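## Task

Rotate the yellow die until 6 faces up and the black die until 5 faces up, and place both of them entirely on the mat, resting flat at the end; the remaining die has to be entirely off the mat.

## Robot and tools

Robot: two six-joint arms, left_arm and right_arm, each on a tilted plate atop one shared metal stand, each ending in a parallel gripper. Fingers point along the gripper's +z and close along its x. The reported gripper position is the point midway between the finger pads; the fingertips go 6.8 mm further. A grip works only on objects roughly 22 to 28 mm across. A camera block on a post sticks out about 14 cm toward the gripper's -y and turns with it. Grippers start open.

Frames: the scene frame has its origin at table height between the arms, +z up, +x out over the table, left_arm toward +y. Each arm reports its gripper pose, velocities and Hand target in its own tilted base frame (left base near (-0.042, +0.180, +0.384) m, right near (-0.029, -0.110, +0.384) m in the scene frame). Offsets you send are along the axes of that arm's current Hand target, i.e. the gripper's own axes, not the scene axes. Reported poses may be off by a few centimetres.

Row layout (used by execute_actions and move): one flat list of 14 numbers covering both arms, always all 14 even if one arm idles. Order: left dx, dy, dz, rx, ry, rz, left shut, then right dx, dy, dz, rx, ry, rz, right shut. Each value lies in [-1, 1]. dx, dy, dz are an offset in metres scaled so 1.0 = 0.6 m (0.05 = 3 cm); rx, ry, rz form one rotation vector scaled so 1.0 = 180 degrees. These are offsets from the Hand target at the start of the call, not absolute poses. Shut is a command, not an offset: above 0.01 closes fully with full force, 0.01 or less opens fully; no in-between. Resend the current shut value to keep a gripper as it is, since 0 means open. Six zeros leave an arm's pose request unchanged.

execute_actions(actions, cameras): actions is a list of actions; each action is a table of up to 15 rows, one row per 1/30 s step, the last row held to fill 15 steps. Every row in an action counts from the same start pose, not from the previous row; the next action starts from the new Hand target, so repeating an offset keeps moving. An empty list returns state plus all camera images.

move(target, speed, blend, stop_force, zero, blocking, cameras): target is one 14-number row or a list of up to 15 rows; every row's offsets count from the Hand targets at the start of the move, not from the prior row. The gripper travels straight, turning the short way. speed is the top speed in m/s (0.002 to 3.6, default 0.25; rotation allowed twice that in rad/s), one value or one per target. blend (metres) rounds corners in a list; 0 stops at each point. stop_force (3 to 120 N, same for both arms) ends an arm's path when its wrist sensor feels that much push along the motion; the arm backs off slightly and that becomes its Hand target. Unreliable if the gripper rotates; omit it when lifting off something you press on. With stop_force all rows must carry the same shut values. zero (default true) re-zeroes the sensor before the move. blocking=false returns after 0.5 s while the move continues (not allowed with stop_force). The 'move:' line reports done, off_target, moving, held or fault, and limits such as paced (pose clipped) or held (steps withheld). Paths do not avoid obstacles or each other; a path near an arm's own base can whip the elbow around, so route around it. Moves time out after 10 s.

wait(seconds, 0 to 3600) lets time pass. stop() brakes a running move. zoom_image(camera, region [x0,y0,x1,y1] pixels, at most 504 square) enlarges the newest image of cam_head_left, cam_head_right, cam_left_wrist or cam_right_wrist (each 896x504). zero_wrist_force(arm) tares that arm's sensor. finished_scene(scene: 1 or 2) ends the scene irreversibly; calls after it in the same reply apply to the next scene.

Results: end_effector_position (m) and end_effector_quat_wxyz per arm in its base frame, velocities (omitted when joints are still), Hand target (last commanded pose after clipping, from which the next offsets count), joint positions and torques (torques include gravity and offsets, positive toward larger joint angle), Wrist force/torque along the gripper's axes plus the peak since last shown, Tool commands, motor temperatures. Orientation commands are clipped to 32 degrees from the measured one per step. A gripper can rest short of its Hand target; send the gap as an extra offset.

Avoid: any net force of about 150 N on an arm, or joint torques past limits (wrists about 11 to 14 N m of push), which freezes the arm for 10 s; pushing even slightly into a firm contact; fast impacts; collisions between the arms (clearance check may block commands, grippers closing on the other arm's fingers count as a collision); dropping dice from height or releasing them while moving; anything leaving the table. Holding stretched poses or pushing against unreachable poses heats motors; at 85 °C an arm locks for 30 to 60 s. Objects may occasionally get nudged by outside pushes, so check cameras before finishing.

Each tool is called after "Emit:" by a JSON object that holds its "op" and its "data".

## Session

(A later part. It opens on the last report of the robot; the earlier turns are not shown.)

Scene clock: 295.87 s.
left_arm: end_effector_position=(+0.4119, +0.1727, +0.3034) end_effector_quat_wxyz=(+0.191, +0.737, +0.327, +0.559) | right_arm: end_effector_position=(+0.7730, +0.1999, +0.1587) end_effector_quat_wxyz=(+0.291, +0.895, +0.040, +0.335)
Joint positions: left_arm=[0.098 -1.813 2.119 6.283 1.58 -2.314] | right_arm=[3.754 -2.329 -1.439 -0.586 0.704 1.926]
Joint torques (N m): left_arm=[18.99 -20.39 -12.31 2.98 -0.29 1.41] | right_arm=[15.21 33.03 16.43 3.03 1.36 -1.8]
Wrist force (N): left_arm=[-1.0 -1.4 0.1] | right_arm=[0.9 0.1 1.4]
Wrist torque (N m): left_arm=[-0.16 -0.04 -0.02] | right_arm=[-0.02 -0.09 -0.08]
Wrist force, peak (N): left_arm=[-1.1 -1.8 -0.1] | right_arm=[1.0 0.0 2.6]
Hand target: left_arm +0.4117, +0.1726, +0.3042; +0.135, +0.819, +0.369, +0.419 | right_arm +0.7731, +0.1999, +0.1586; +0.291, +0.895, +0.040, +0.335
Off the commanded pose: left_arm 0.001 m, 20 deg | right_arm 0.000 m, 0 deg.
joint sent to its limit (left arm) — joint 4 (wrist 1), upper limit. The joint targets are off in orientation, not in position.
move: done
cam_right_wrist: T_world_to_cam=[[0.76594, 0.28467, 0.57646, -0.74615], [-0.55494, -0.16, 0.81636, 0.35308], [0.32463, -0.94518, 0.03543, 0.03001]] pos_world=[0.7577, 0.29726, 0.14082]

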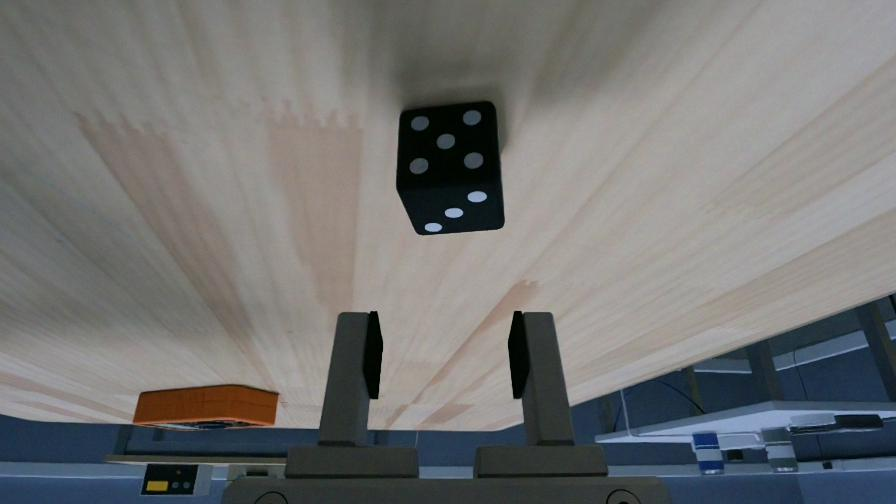

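Emit:
{"op": "move", "data": {"target": [0,0,0,0,0,0,0,0.0028,0.006,0.0017,0,0.0112,-0.0419,0], "speed": 0.1, "cameras": ["cam_right_wrist"]}}

Emit:
{"op": "zoom_image", "data": {"camera": "cam_right_wrist", "region": [300, 80, 600, 420]}}

Scene clock: 322.83 s.
left_arm: end_effector_position=(+0.4119, +0.1727, +0.3034) end_effector_quat_wxyz=(+0.191, +0.737, +0.327, +0.559) | right_arm: end_effector_position=(+0.7745, +0.1968, +0.1609) end_effector_quat_wxyz=(+0.311, +0.885, +0.104, +0.331)
Joint positions: left_arm=[0.098 -1.813 2.119 6.283 1.579 -2.314] | right_arm=[3.751 -2.332 -1.455 -0.511 0.696 1.75]
Joint torques (N m): left_arm=[16.7 -21.74 -12.14 2.63 -1.32 1.44] | right_arm=[19.15 33.5 11.11 -0.33 0.51 1.03]
Wrist force (N): left_arm=[-0.8 -1.4 0.1] | right_arm=[0.7 0.2 1.3]
Wrist torque (N m): left_arm=[-0.16 -0.05 -0.02] | right_arm=[0.00 -0.07 -0.22]
Wrist force, peak (N): left_arm=[-1.3 -1.7 0.0] | right_arm=[1.2 0.1 1.8]
Hand target: left_arm +0.4117, +0.1726, +0.3042; +0.135, +0.819, +0.369, +0.419 | right_arm +0.7746, +0.1969, +0.1609; +0.311, +0.885, +0.104, +0.331
Off the commanded pose: left_arm 0.001 m, 20 deg | right_arm 0.000 m, 0 deg.
joint sent to its limit (left arm) — joint 4 (wrist 1), upper limit. The joint targets are off in orientation, not in position.
move: done
cam_right_wrist: T_world_to_cam=[[0.75131, 0.40725, 0.5193, -0.75132], [-0.51019, -0.1407, 0.84848, 0.30797], [0.41861, -0.90241, 0.10206, -0.06547]] pos_world=[0.74901, 0.29023, 0.13554]

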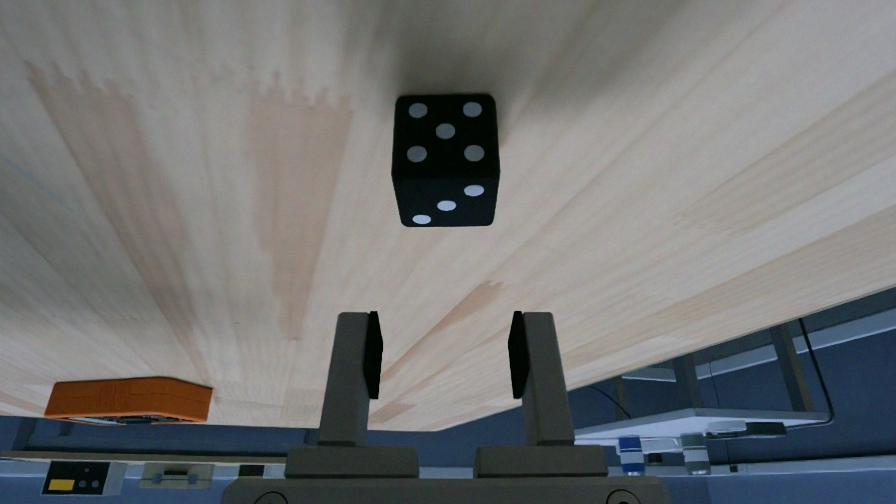

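Scaled by 1.482 from the camera's image (finer frame: 1280x720).

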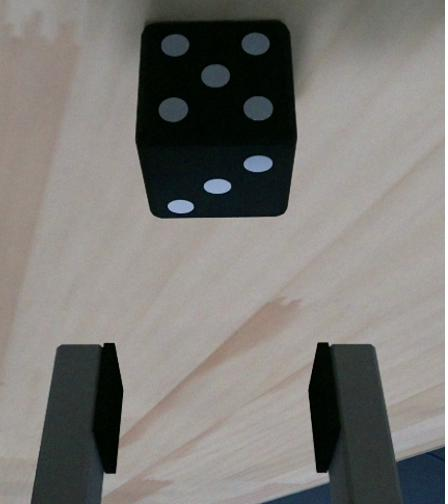

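Emit:
{"op": "move", "data": {"target": [0,0,0,0,0,0,0,0,-0.0185,0.0689,0,0,0,0], "speed": 0.03, "stop_force": 8, "cameras": ["cam_right_wrist"]}}

Scene clock: 334.43 s.
left_arm: end_effector_position=(+0.4119, +0.1727, +0.3034) end_effector_quat_wxyz=(+0.191, +0.737, +0.327, +0.559) | right_arm: end_effector_position=(+0.8017, +0.1857, +0.1298) end_effector_quat_wxyz=(+0.311, +0.885, +0.104, +0.331)
Joint positions: left_arm=[0.098 -1.813 2.119 6.283 1.579 -2.314] | right_arm=[3.717 -2.424 -1.382 -0.455 0.71 1.701]
Joint torques (N m): left_arm=[13.49 -23.49 -12.28 2.66 -1.43 1.38] | right_arm=[29.89 61.86 -3.89 -0.15 -1.99 1.99]
Wrist force (N): left_arm=[-0.8 -1.4 -0.1] | right_arm=[0.7 0.1 1.5]
Wrist torque (N m): left_arm=[-0.16 -0.05 -0.01] | right_arm=[0.01 -0.06 -0.13]
Wrist force, peak (N): left_arm=[-1.2 -1.5 -0.2] | right_arm=[0.9 0.1 1.9]
Hand target: left_arm +0.4117, +0.1726, +0.3042; +0.135, +0.819, +0.369, +0.419 | right_arm +0.8017, +0.1857, +0.1298; +0.311, +0.885, +0.104, +0.331
Off the commanded pose: left_arm 0.001 m, 20 deg | right_arm 0.000 m, 0 deg.
joint sent to its limit (left arm) — joint 4 (wrist 1), upper limit. The joint targets are off in orientation, not in position.
move: done
cam_right_wrist: T_world_to_cam=[[0.75128, 0.40727, 0.51933, -0.75107], [-0.51016, -0.14084, 0.84847, 0.34669], [0.4187, -0.90238, 0.10196, -0.08377]] pos_world=[0.77621, 0.27913, 0.10444]

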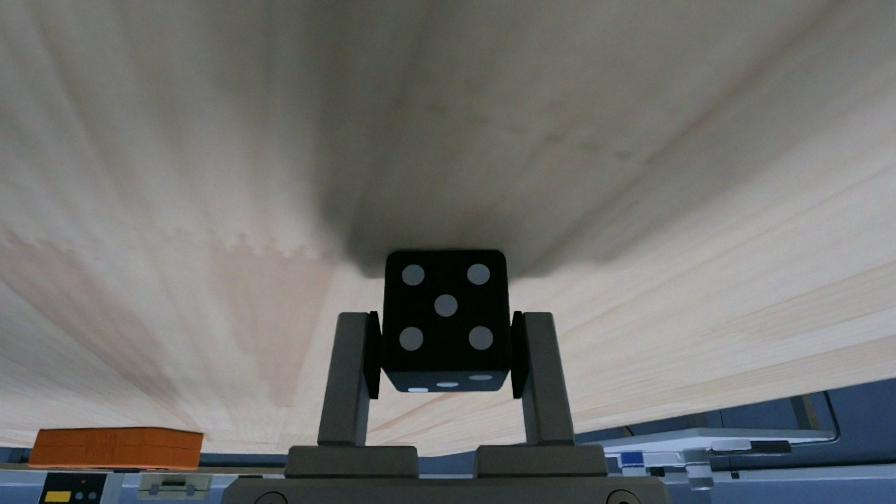

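Emit:
{"op": "move", "data": {"target": [[0,0,0,0,0,0,0,0,0,0,0,0,0,1],[0,0,0,0,0,0,0,0,0.0389,-0.1449,0,0,0,1],[0,0,0,0,0,0,0,-0.512,0,-0.19,0.455,0.101,0.195,1]], "speed": [0.1,0.25,0.5], "blend": [0,0.03,0], "cameras": ["cam_right_wrist","cam_head_right"]}}

Scene clock: 361.27 s.
left_arm: end_effector_position=(+0.4119, +0.1727, +0.3034) end_effector_quat_wxyz=(+0.191, +0.737, +0.327, +0.559) | right_arm: end_effector_position=(+0.4945, +0.1205, +0.0366) end_effector_quat_wxyz=(-0.456, +0.802, +0.087, +0.377)
Joint positions: left_arm=[0.098 -1.813 2.119 6.283 1.579 -2.314] | right_arm=[3.401 -2.564 -2.209 1.233 2.258 2.081]
Joint torques (N m): left_arm=[10.19 -24.65 -9.65 2.84 -1.46 1.25] | right_arm=[10.22 30.36 -22.57 4.34 2.79 0.42]
Wrist force (N): left_arm=[-1.0 -1.2 0.0] | right_arm=[0.9 -0.3 1.4]
Wrist torque (N m): left_arm=[-0.14 -0.04 -0.01] | right_arm=[0.08 -0.06 -0.01]
Wrist force, peak (N): left_arm=[-1.3 -1.6 -0.1] | right_arm=[0.5 -0.5 3.5]
Hand target: left_arm +0.4117, +0.1726, +0.3042; +0.135, +0.819, +0.369, +0.419 | right_arm +0.4944, +0.1205, +0.0366; -0.456, +0.802, +0.087, +0.377
Off the commanded pose: left_arm 0.001 m, 20 deg | right_arm 0.000 m, 0 deg.
joint sent to its limit (left arm) — joint 4 (wrist 1), upper limit. The joint targets are off in orientation, not in position.
move: done
cam_right_wrist: T_world_to_cam=[[0.68757, -0.20589, 0.69632, -0.34639], [-0.08814, -0.97553, -0.20141, 0.19018], [0.72075, 0.07711, -0.6889, -0.24286]] pos_world=[0.42997, 0.13294, 0.1122]
Images, in order (width x height): cam_head_right 896x504, cam_right_wrist 896x504.

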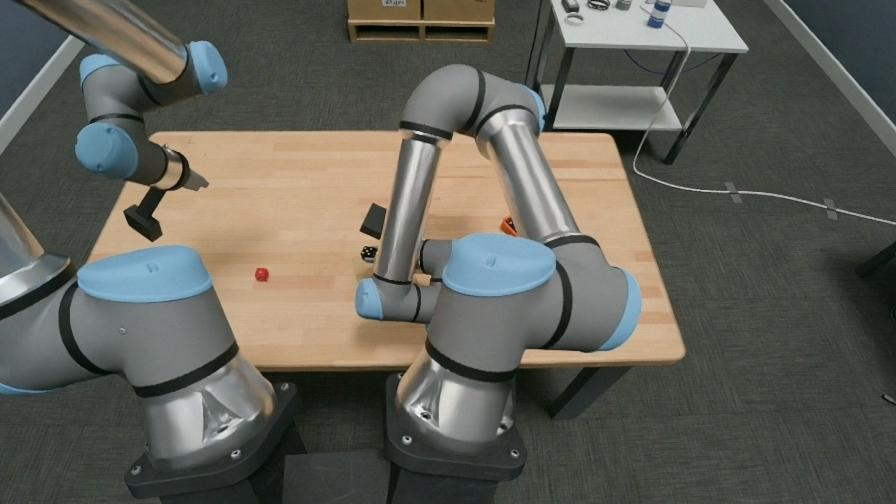

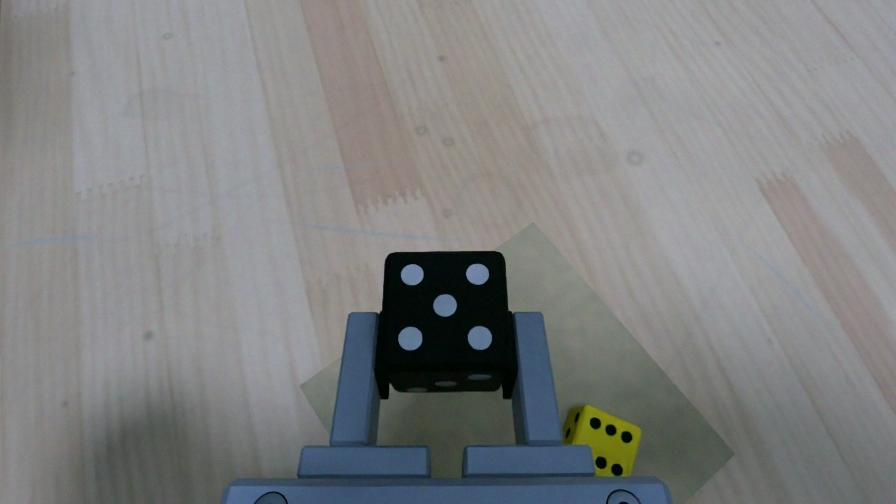

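Emit:
{"op": "move", "data": {"target": [[0,0,0,0,0,0,0,0,0.1535,0.0559,0,0,0,1],[0,0,0,0,0,0,0,0,0.1849,0.0673,0,0,0,1]], "speed": [0.12,0.015], "stop_force": 8, "cameras": ["cam_right_wrist"]}}

Scene clock: 380.57 s.
left_arm: end_effector_position=(+0.4119, +0.1727, +0.3034) end_effector_quat_wxyz=(+0.191, +0.737, +0.327, +0.559) | right_arm: end_effector_position=(+0.5582, +0.0937, -0.0375) end_effector_quat_wxyz=(-0.456, +0.802, +0.086, +0.376)
Joint positions: left_arm=[0.098 -1.813 2.119 6.283 1.579 -2.314] | right_arm=[3.303 -2.755 -1.945 1.122 2.347 2.028]
Joint torques (N m): left_arm=[6.11 -25.48 -9.07 2.66 -1.27 1.29] | right_arm=[8.11 31.14 -7.63 2.34 0.96 -0.06]
Wrist force (N): left_arm=[-0.8 -1.4 0.2] | right_arm=[0.5 0.0 1.4]
Wrist torque (N m): left_arm=[-0.16 -0.05 -0.01] | right_arm=[0.11 -0.02 -0.16]
Wrist force, peak (N): left_arm=[-1.3 -1.6 -0.2] | right_arm=[0.6 0.9 1.6]
Hand target: left_arm +0.4117, +0.1726, +0.3042; +0.135, +0.819, +0.369, +0.419 | right_arm +0.5582, +0.0937, -0.0375; -0.456, +0.802, +0.086, +0.376 (not the last commanded pose)
Tool commands: left_gripper/shut=+0.0 right_gripper/shut=+1.0
Off the commanded pose: left_arm 0.001 m, 20 deg | right_arm 0.017 m, 0 deg.
FORCE FAULT: contact force on the right arm reached its limit, and that arm stopped. The contact can be on any part of that arm, not only on its tool. That arm's remaining commands of this call were not run. That arm is still stopped at the end of this call. That arm stays stopped for about 10 more seconds. Until then a move that you send moves the other arm only, and its call returns only when the move has ended. Once the stop has ended, the next robot result says so. If the stop ends while you think or write, that arm runs what you send next, counted from a new Hand target: where the arm stands when the stop ends. While its stop runs, that arm, its gripper or tool too, takes no new command. Until it ends, the stop uses up actions while you think or wait. An arm that is not stopped still takes commands.
joint sent to its limit (left arm) — joint 4 (wrist 1), upper limit.
move: fault (right_arm); path passed 1 of 2 targets
cam_right_wrist: T_world_to_cam=[[0.68859, -0.20589, 0.6953, -0.34478], [-0.08851, -0.97554, -0.20121, 0.15494], [0.71972, 0.07701, -0.68998, -0.33727]] pos_world=[0.49387, 0.10614, 0.03819]

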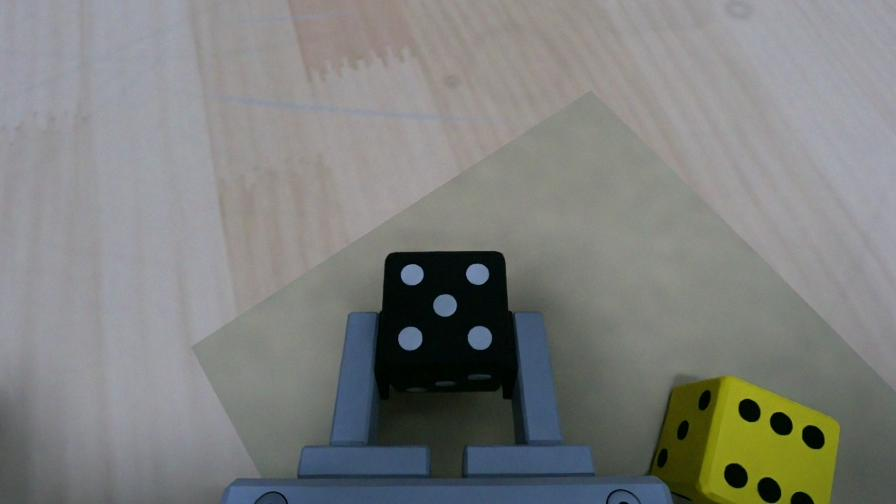

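Emit:
{"op": "wait", "data": {"seconds": 2, "cameras": ["cam_head_left","cam_head_right"]}}

Scene clock: 394.20 s.
left_arm: end_effector_position=(+0.4119, +0.1727, +0.3034) end_effector_quat_wxyz=(+0.191, +0.737, +0.327, +0.559) | right_arm: end_effector_position=(+0.5582, +0.0937, -0.0375) end_effector_quat_wxyz=(-0.456, +0.802, +0.086, +0.376)
Joint positions: left_arm=[0.098 -1.813 2.119 6.283 1.579 -2.314] | right_arm=[3.303 -2.755 -1.945 1.122 2.347 2.028]
Joint torques (N m): left_arm=[-0.5 -28.56 -7.27 2.61 -1.12 1.26] | right_arm=[7.59 30.86 -9.61 2.37 0.77 -0.07]
Wrist force (N): left_arm=[-0.8 -1.3 -0.1] | right_arm=[0.8 -0.1 1.3]
Wrist torque (N m): left_arm=[-0.15 -0.05 -0.02] | right_arm=[0.11 -0.04 -0.16]
Wrist force, peak (N): left_arm=[-1.3 -1.6 -0.2] | right_arm=[1.0 0.0 1.5]
Hand target: left_arm +0.4117, +0.1726, +0.3042; +0.135, +0.819, +0.369, +0.419 | right_arm +0.5582, +0.0937, -0.0375; -0.456, +0.802, +0.086, +0.376 (not the last commanded pose)
Tool commands: left_gripper/shut=+0.0 right_gripper/shut=+1.0
Off the commanded pose: left_arm 0.001 m, 20 deg | right_arm 0.017 m, 0 deg.
FORCE FAULT, CONTINUED: the right arm's stop, for the force fault that an earlier result reported, is over. The rest of the stop counts as 19 of the actions that you can send in this scene. That arm's target is now where it stood when the stop ended, not its last command. That arm accepts commands again.
wait: 2.00 s; at rest from the start

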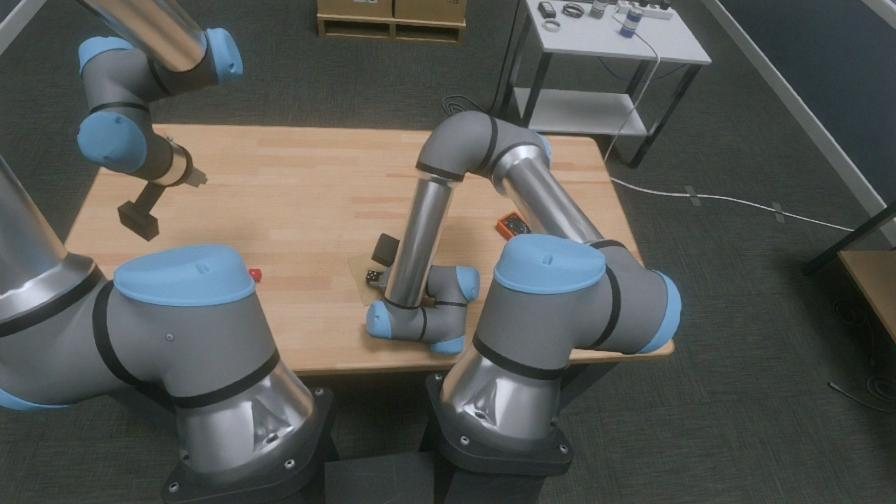

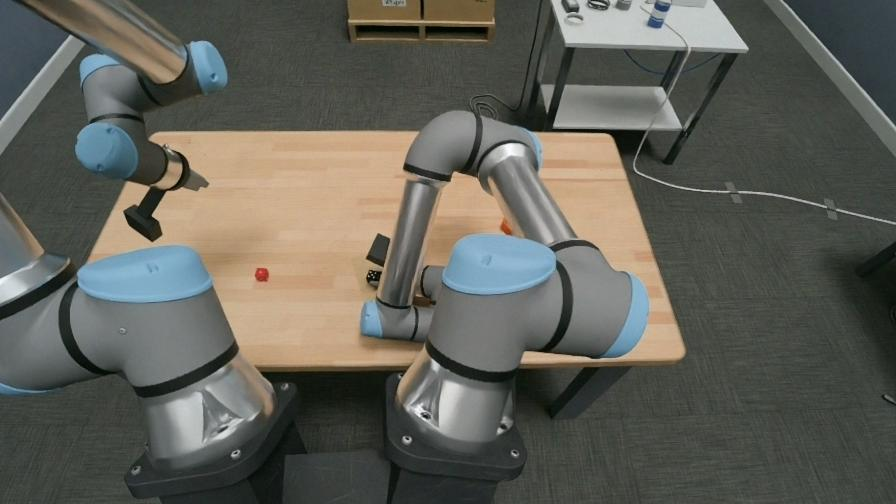

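Emit:
{"op": "move", "data": {"target": [[0,0,0,0,0,0,0,0,-0.094,-0.034,0,0,0,1],[0,0,0,0,0,0,0,0,-0.094,-0.034,-0.028,0.186,0.068,1]], "speed": 0.3, "cameras": ["cam_head_left","cam_right_wrist"]}}

Scene clock: 409.77 s.
left_arm: end_effector_position=(+0.4119, +0.1727, +0.3034) end_effector_quat_wxyz=(+0.191, +0.737, +0.327, +0.559) | right_arm: end_effector_position=(+0.5203, +0.1097, +0.0061) end_effector_quat_wxyz=(-0.463, +0.683, -0.149, +0.544)
Joint positions: left_arm=[0.098 -1.813 2.119 6.283 1.579 -2.314] | right_arm=[3.585 -2.847 -2.074 1.8 1.617 2.492]
Joint torques (N m): left_arm=[-3.86 -30.59 -6.19 2.57 -1.44 1.2] | right_arm=[13 42.61 -21.59 2.02 -1.44 -1.05]
Wrist force (N): left_arm=[-0.8 -1.6 0.3] | right_arm=[0.8 -0.3 1.1]
Wrist torque (N m): left_arm=[-0.18 -0.06 -0.01] | right_arm=[0.06 -0.08 -0.01]
Wrist force, peak (N): left_arm=[-1.3 -1.6 -0.2] | right_arm=[0.9 2.1 2.0]
Hand target: left_arm +0.4117, +0.1726, +0.3042; +0.135, +0.819, +0.369, +0.419 | right_arm +0.5203, +0.1096, +0.0062; -0.463, +0.683, -0.149, +0.544
Off the commanded pose: left_arm 0.001 m, 20 deg | right_arm 0.000 m, 0 deg.
joint sent to its limit (left arm) — joint 4 (wrist 1), upper limit. The joint targets are off in orientation, not in position.
move: done
cam_right_wrist: T_world_to_cam=[[0.34825, -0.70613, 0.61653, -0.11322], [-0.47821, -0.69951, -0.53104, 0.35046], [0.80625, -0.1099, -0.58128, -0.30633]] pos_world=[0.454, 0.13153, 0.07785]

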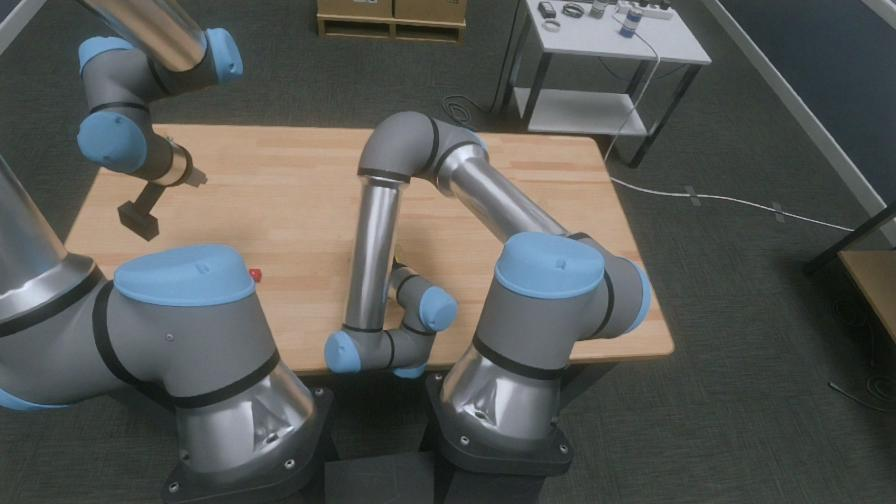

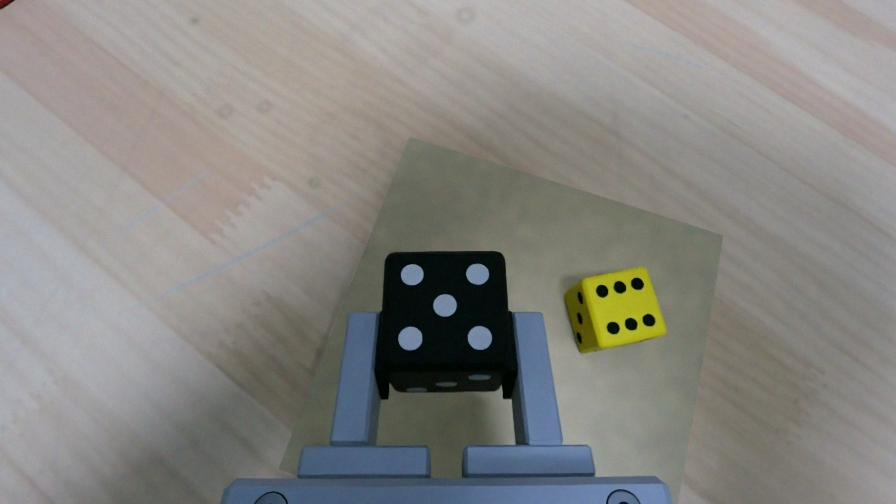

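Emit:
{"op": "move", "data": {"target": [0,0,0,0,0,0,0,0,0,0,-0.0944,0,0,1], "speed": 0.3, "cameras": []}}

Emit:
{"op": "move", "data": {"target": [[0,0,0,0,0,0,0,0,0.0619,0.0558,0,0,0,1],[0,0,0,0,0,0,0,0,0.0991,0.0892,0,0,0,1]], "speed": [0.1,0.015], "stop_force": 7, "cameras": ["cam_head_left","cam_right_wrist"]}}

Scene clock: 444.00 s.
left_arm: end_effector_position=(+0.4119, +0.1727, +0.3034) end_effector_quat_wxyz=(+0.191, +0.737, +0.327, +0.559) | right_arm: end_effector_position=(+0.5203, +0.1097, +0.0063) end_effector_quat_wxyz=(-0.357, +0.744, -0.228, +0.516)
Joint positions: left_arm=[0.098 -1.813 2.119 6.283 1.579 -2.314] | right_arm=[3.693 -2.735 -2.222 1.596 1.333 2.526]
Joint torques (N m): left_arm=[-3.49 -31.35 -5.65 2.36 -1.3 1.22] | right_arm=[9.86 13.48 1.96 2.14 -0.3 -2.03]
Wrist force (N): left_arm=[-1.3 -1.5 0.1] | right_arm=[0.7 -0.2 1.3]
Wrist torque (N m): left_arm=[-0.17 0.00 -0.01] | right_arm=[0.05 -0.08 -0.02]
Wrist force, peak (N): left_arm=[-1.3 -1.7 0.0] | right_arm=[0.9 -0.5 1.4]
Hand target: left_arm +0.4117, +0.1726, +0.3042; +0.135, +0.819, +0.369, +0.419 | right_arm +0.5203, +0.1096, +0.0062; -0.357, +0.744, -0.228, +0.516
Off the commanded pose: left_arm 0.001 m, 20 deg | right_arm 0.000 m, 0 deg.
joint sent to its limit (left arm) — joint 4 (wrist 1), upper limit. The joint targets are off in orientation, not in position.
move: done

Scene clock: 446.50 s.
left_arm: end_effector_position=(+0.4119, +0.1727, +0.3034) end_effector_quat_wxyz=(+0.191, +0.737, +0.327, +0.559) | right_arm: end_effector_position=(+0.5610, +0.0921, -0.0386) end_effector_quat_wxyz=(-0.357, +0.744, -0.228, +0.516)
Joint positions: left_arm=[0.098 -1.813 2.119 6.283 1.579 -2.314] | right_arm=[3.589 -2.834 -2.054 1.53 1.434 2.503]
Joint torques (N m): left_arm=[-2.93 -31.86 -5.38 2.58 -1.38 1.2] | right_arm=[18.31 39.72 -22.17 2.79 -2.35 1.88]
Wrist force (N): left_arm=[-1.0 -1.5 -0.4] | right_arm=[0.4 -6.8 -2.4]
Wrist torque (N m): left_arm=[-0.17 -0.03 -0.01] | right_arm=[0.11 -0.11 0.01]
Wrist force, peak (N): left_arm=[-1.4 -1.5 -0.3] | right_arm=[1.5 -14.7 -16.5]
Hand target: left_arm +0.4117, +0.1726, +0.3042; +0.135, +0.819, +0.369, +0.419 | right_arm +0.5610, +0.0921, -0.0386; -0.357, +0.744, -0.228, +0.516 (not the last commanded pose)
Off the commanded pose: left_arm 0.001 m, 20 deg | right_arm 0.017 m, 0 deg.
joint sent to its limit (left arm) — joint 4 (wrist 1), upper limit. The joint targets are off in orientation, not in position.
move: contact (right_arm); path passed 1 of 2 targets
cam_right_wrist: T_world_to_cam=[[0.35115, -0.70267, 0.61883, -0.1141], [-0.69111, -0.64042, -0.33501, 0.45531], [0.63171, -0.31004, -0.71051, -0.25571]] pos_world=[0.51627, 0.13213, 0.04145]

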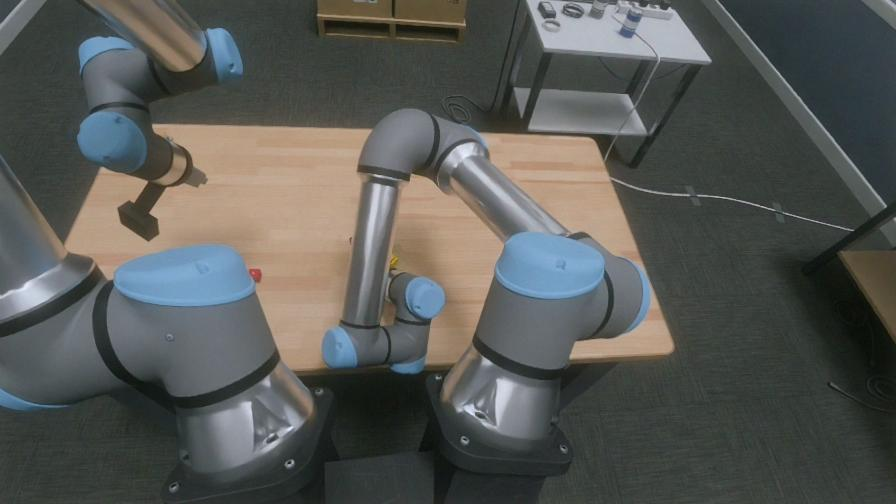

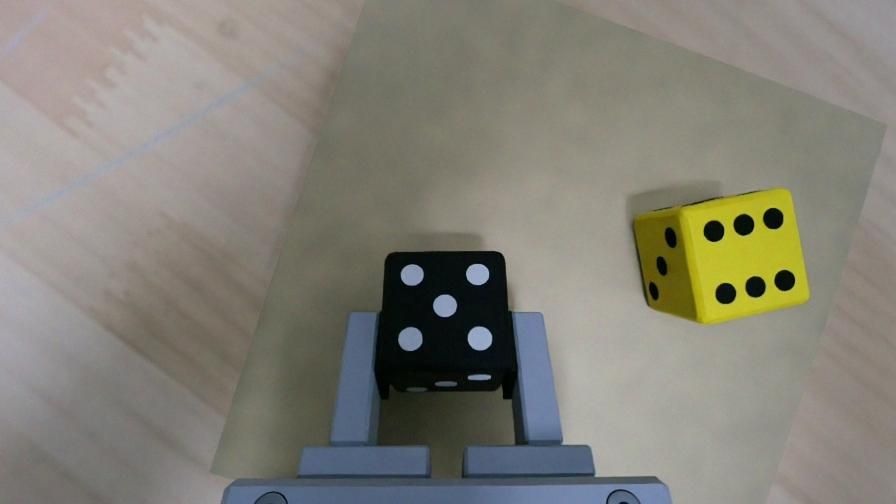

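Emit:
{"op": "move", "data": {"target": [[0,0,0,0,0,0,0,0,0,0,0,0,0,0],[0,0,0,0,0,0,0,0,0,-0.14,0,0,0,0]], "speed": 0.15, "cameras": ["cam_right_wrist","cam_head_right"]}}

Scene clock: 455.27 s.
left_arm: end_effector_position=(+0.4119, +0.1727, +0.3034) end_effector_quat_wxyz=(+0.191, +0.737, +0.327, +0.559) | right_arm: end_effector_position=(+0.4827, +0.0673, -0.0210) end_effector_quat_wxyz=(-0.357, +0.744, -0.228, +0.516)
Joint positions: left_arm=[0.098 -1.813 2.119 6.283 1.579 -2.314] | right_arm=[3.631 -2.857 -2.27 1.768 1.393 2.512]
Joint torques (N m): left_arm=[-4.54 -31.86 -4.41 2.21 -1.42 1] | right_arm=[4.33 40.16 -8.91 2.99 2.59 -1.15]
Wrist force (N): left_arm=[-1.1 -1.3 0.2] | right_arm=[0.8 -0.2 1.0]
Wrist torque (N m): left_arm=[-0.15 -0.02 -0.01] | right_arm=[0.04 -0.08 -0.20]
Wrist force, peak (N): left_arm=[-1.1 -1.8 -0.2] | right_arm=[0.3 -6.9 -2.9]
Hand target: left_arm +0.4117, +0.1726, +0.3042; +0.135, +0.819, +0.369, +0.419 | right_arm +0.4828, +0.0672, -0.0208; -0.357, +0.744, -0.228, +0.516
Off the commanded pose: left_arm 0.001 m, 20 deg | right_arm 0.000 m, 0 deg.
joint sent to its limit (left arm) — joint 4 (wrist 1), upper limit. The joint targets are off in orientation, not in position.
move: done
cam_right_wrist: T_world_to_cam=[[0.35138, -0.70263, 0.61875, -0.11511], [-0.69119, -0.64046, -0.33477, 0.39134], [0.6315, -0.31004, -0.71069, -0.20133]] pos_world=[0.43807, 0.10733, 0.05915]
Images, in order (width x height): cam_head_right 896x504, cam_right_wrist 896x504.

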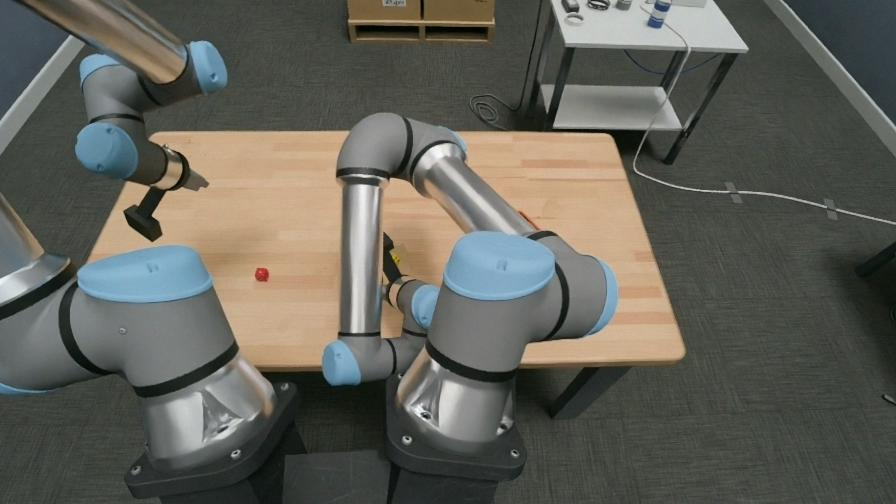

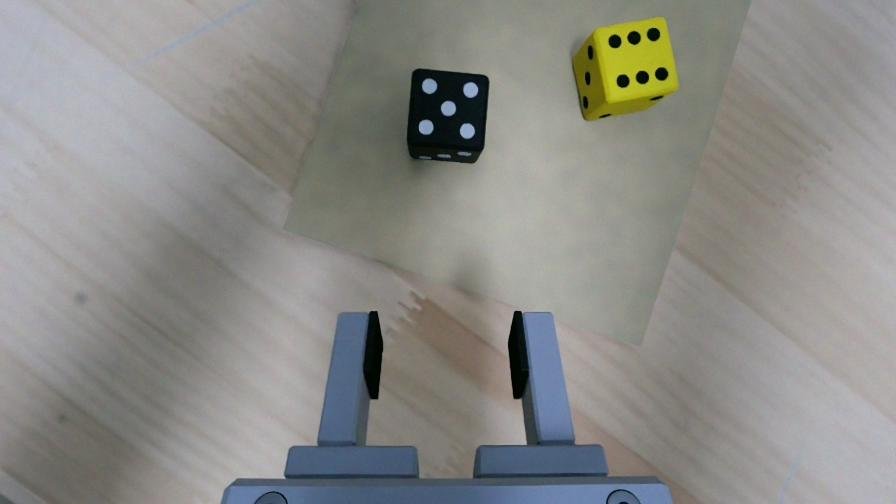

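Emit:
{"op": "finished_scene", "data": {"scene": 1}}

The scene is finished: the task was done.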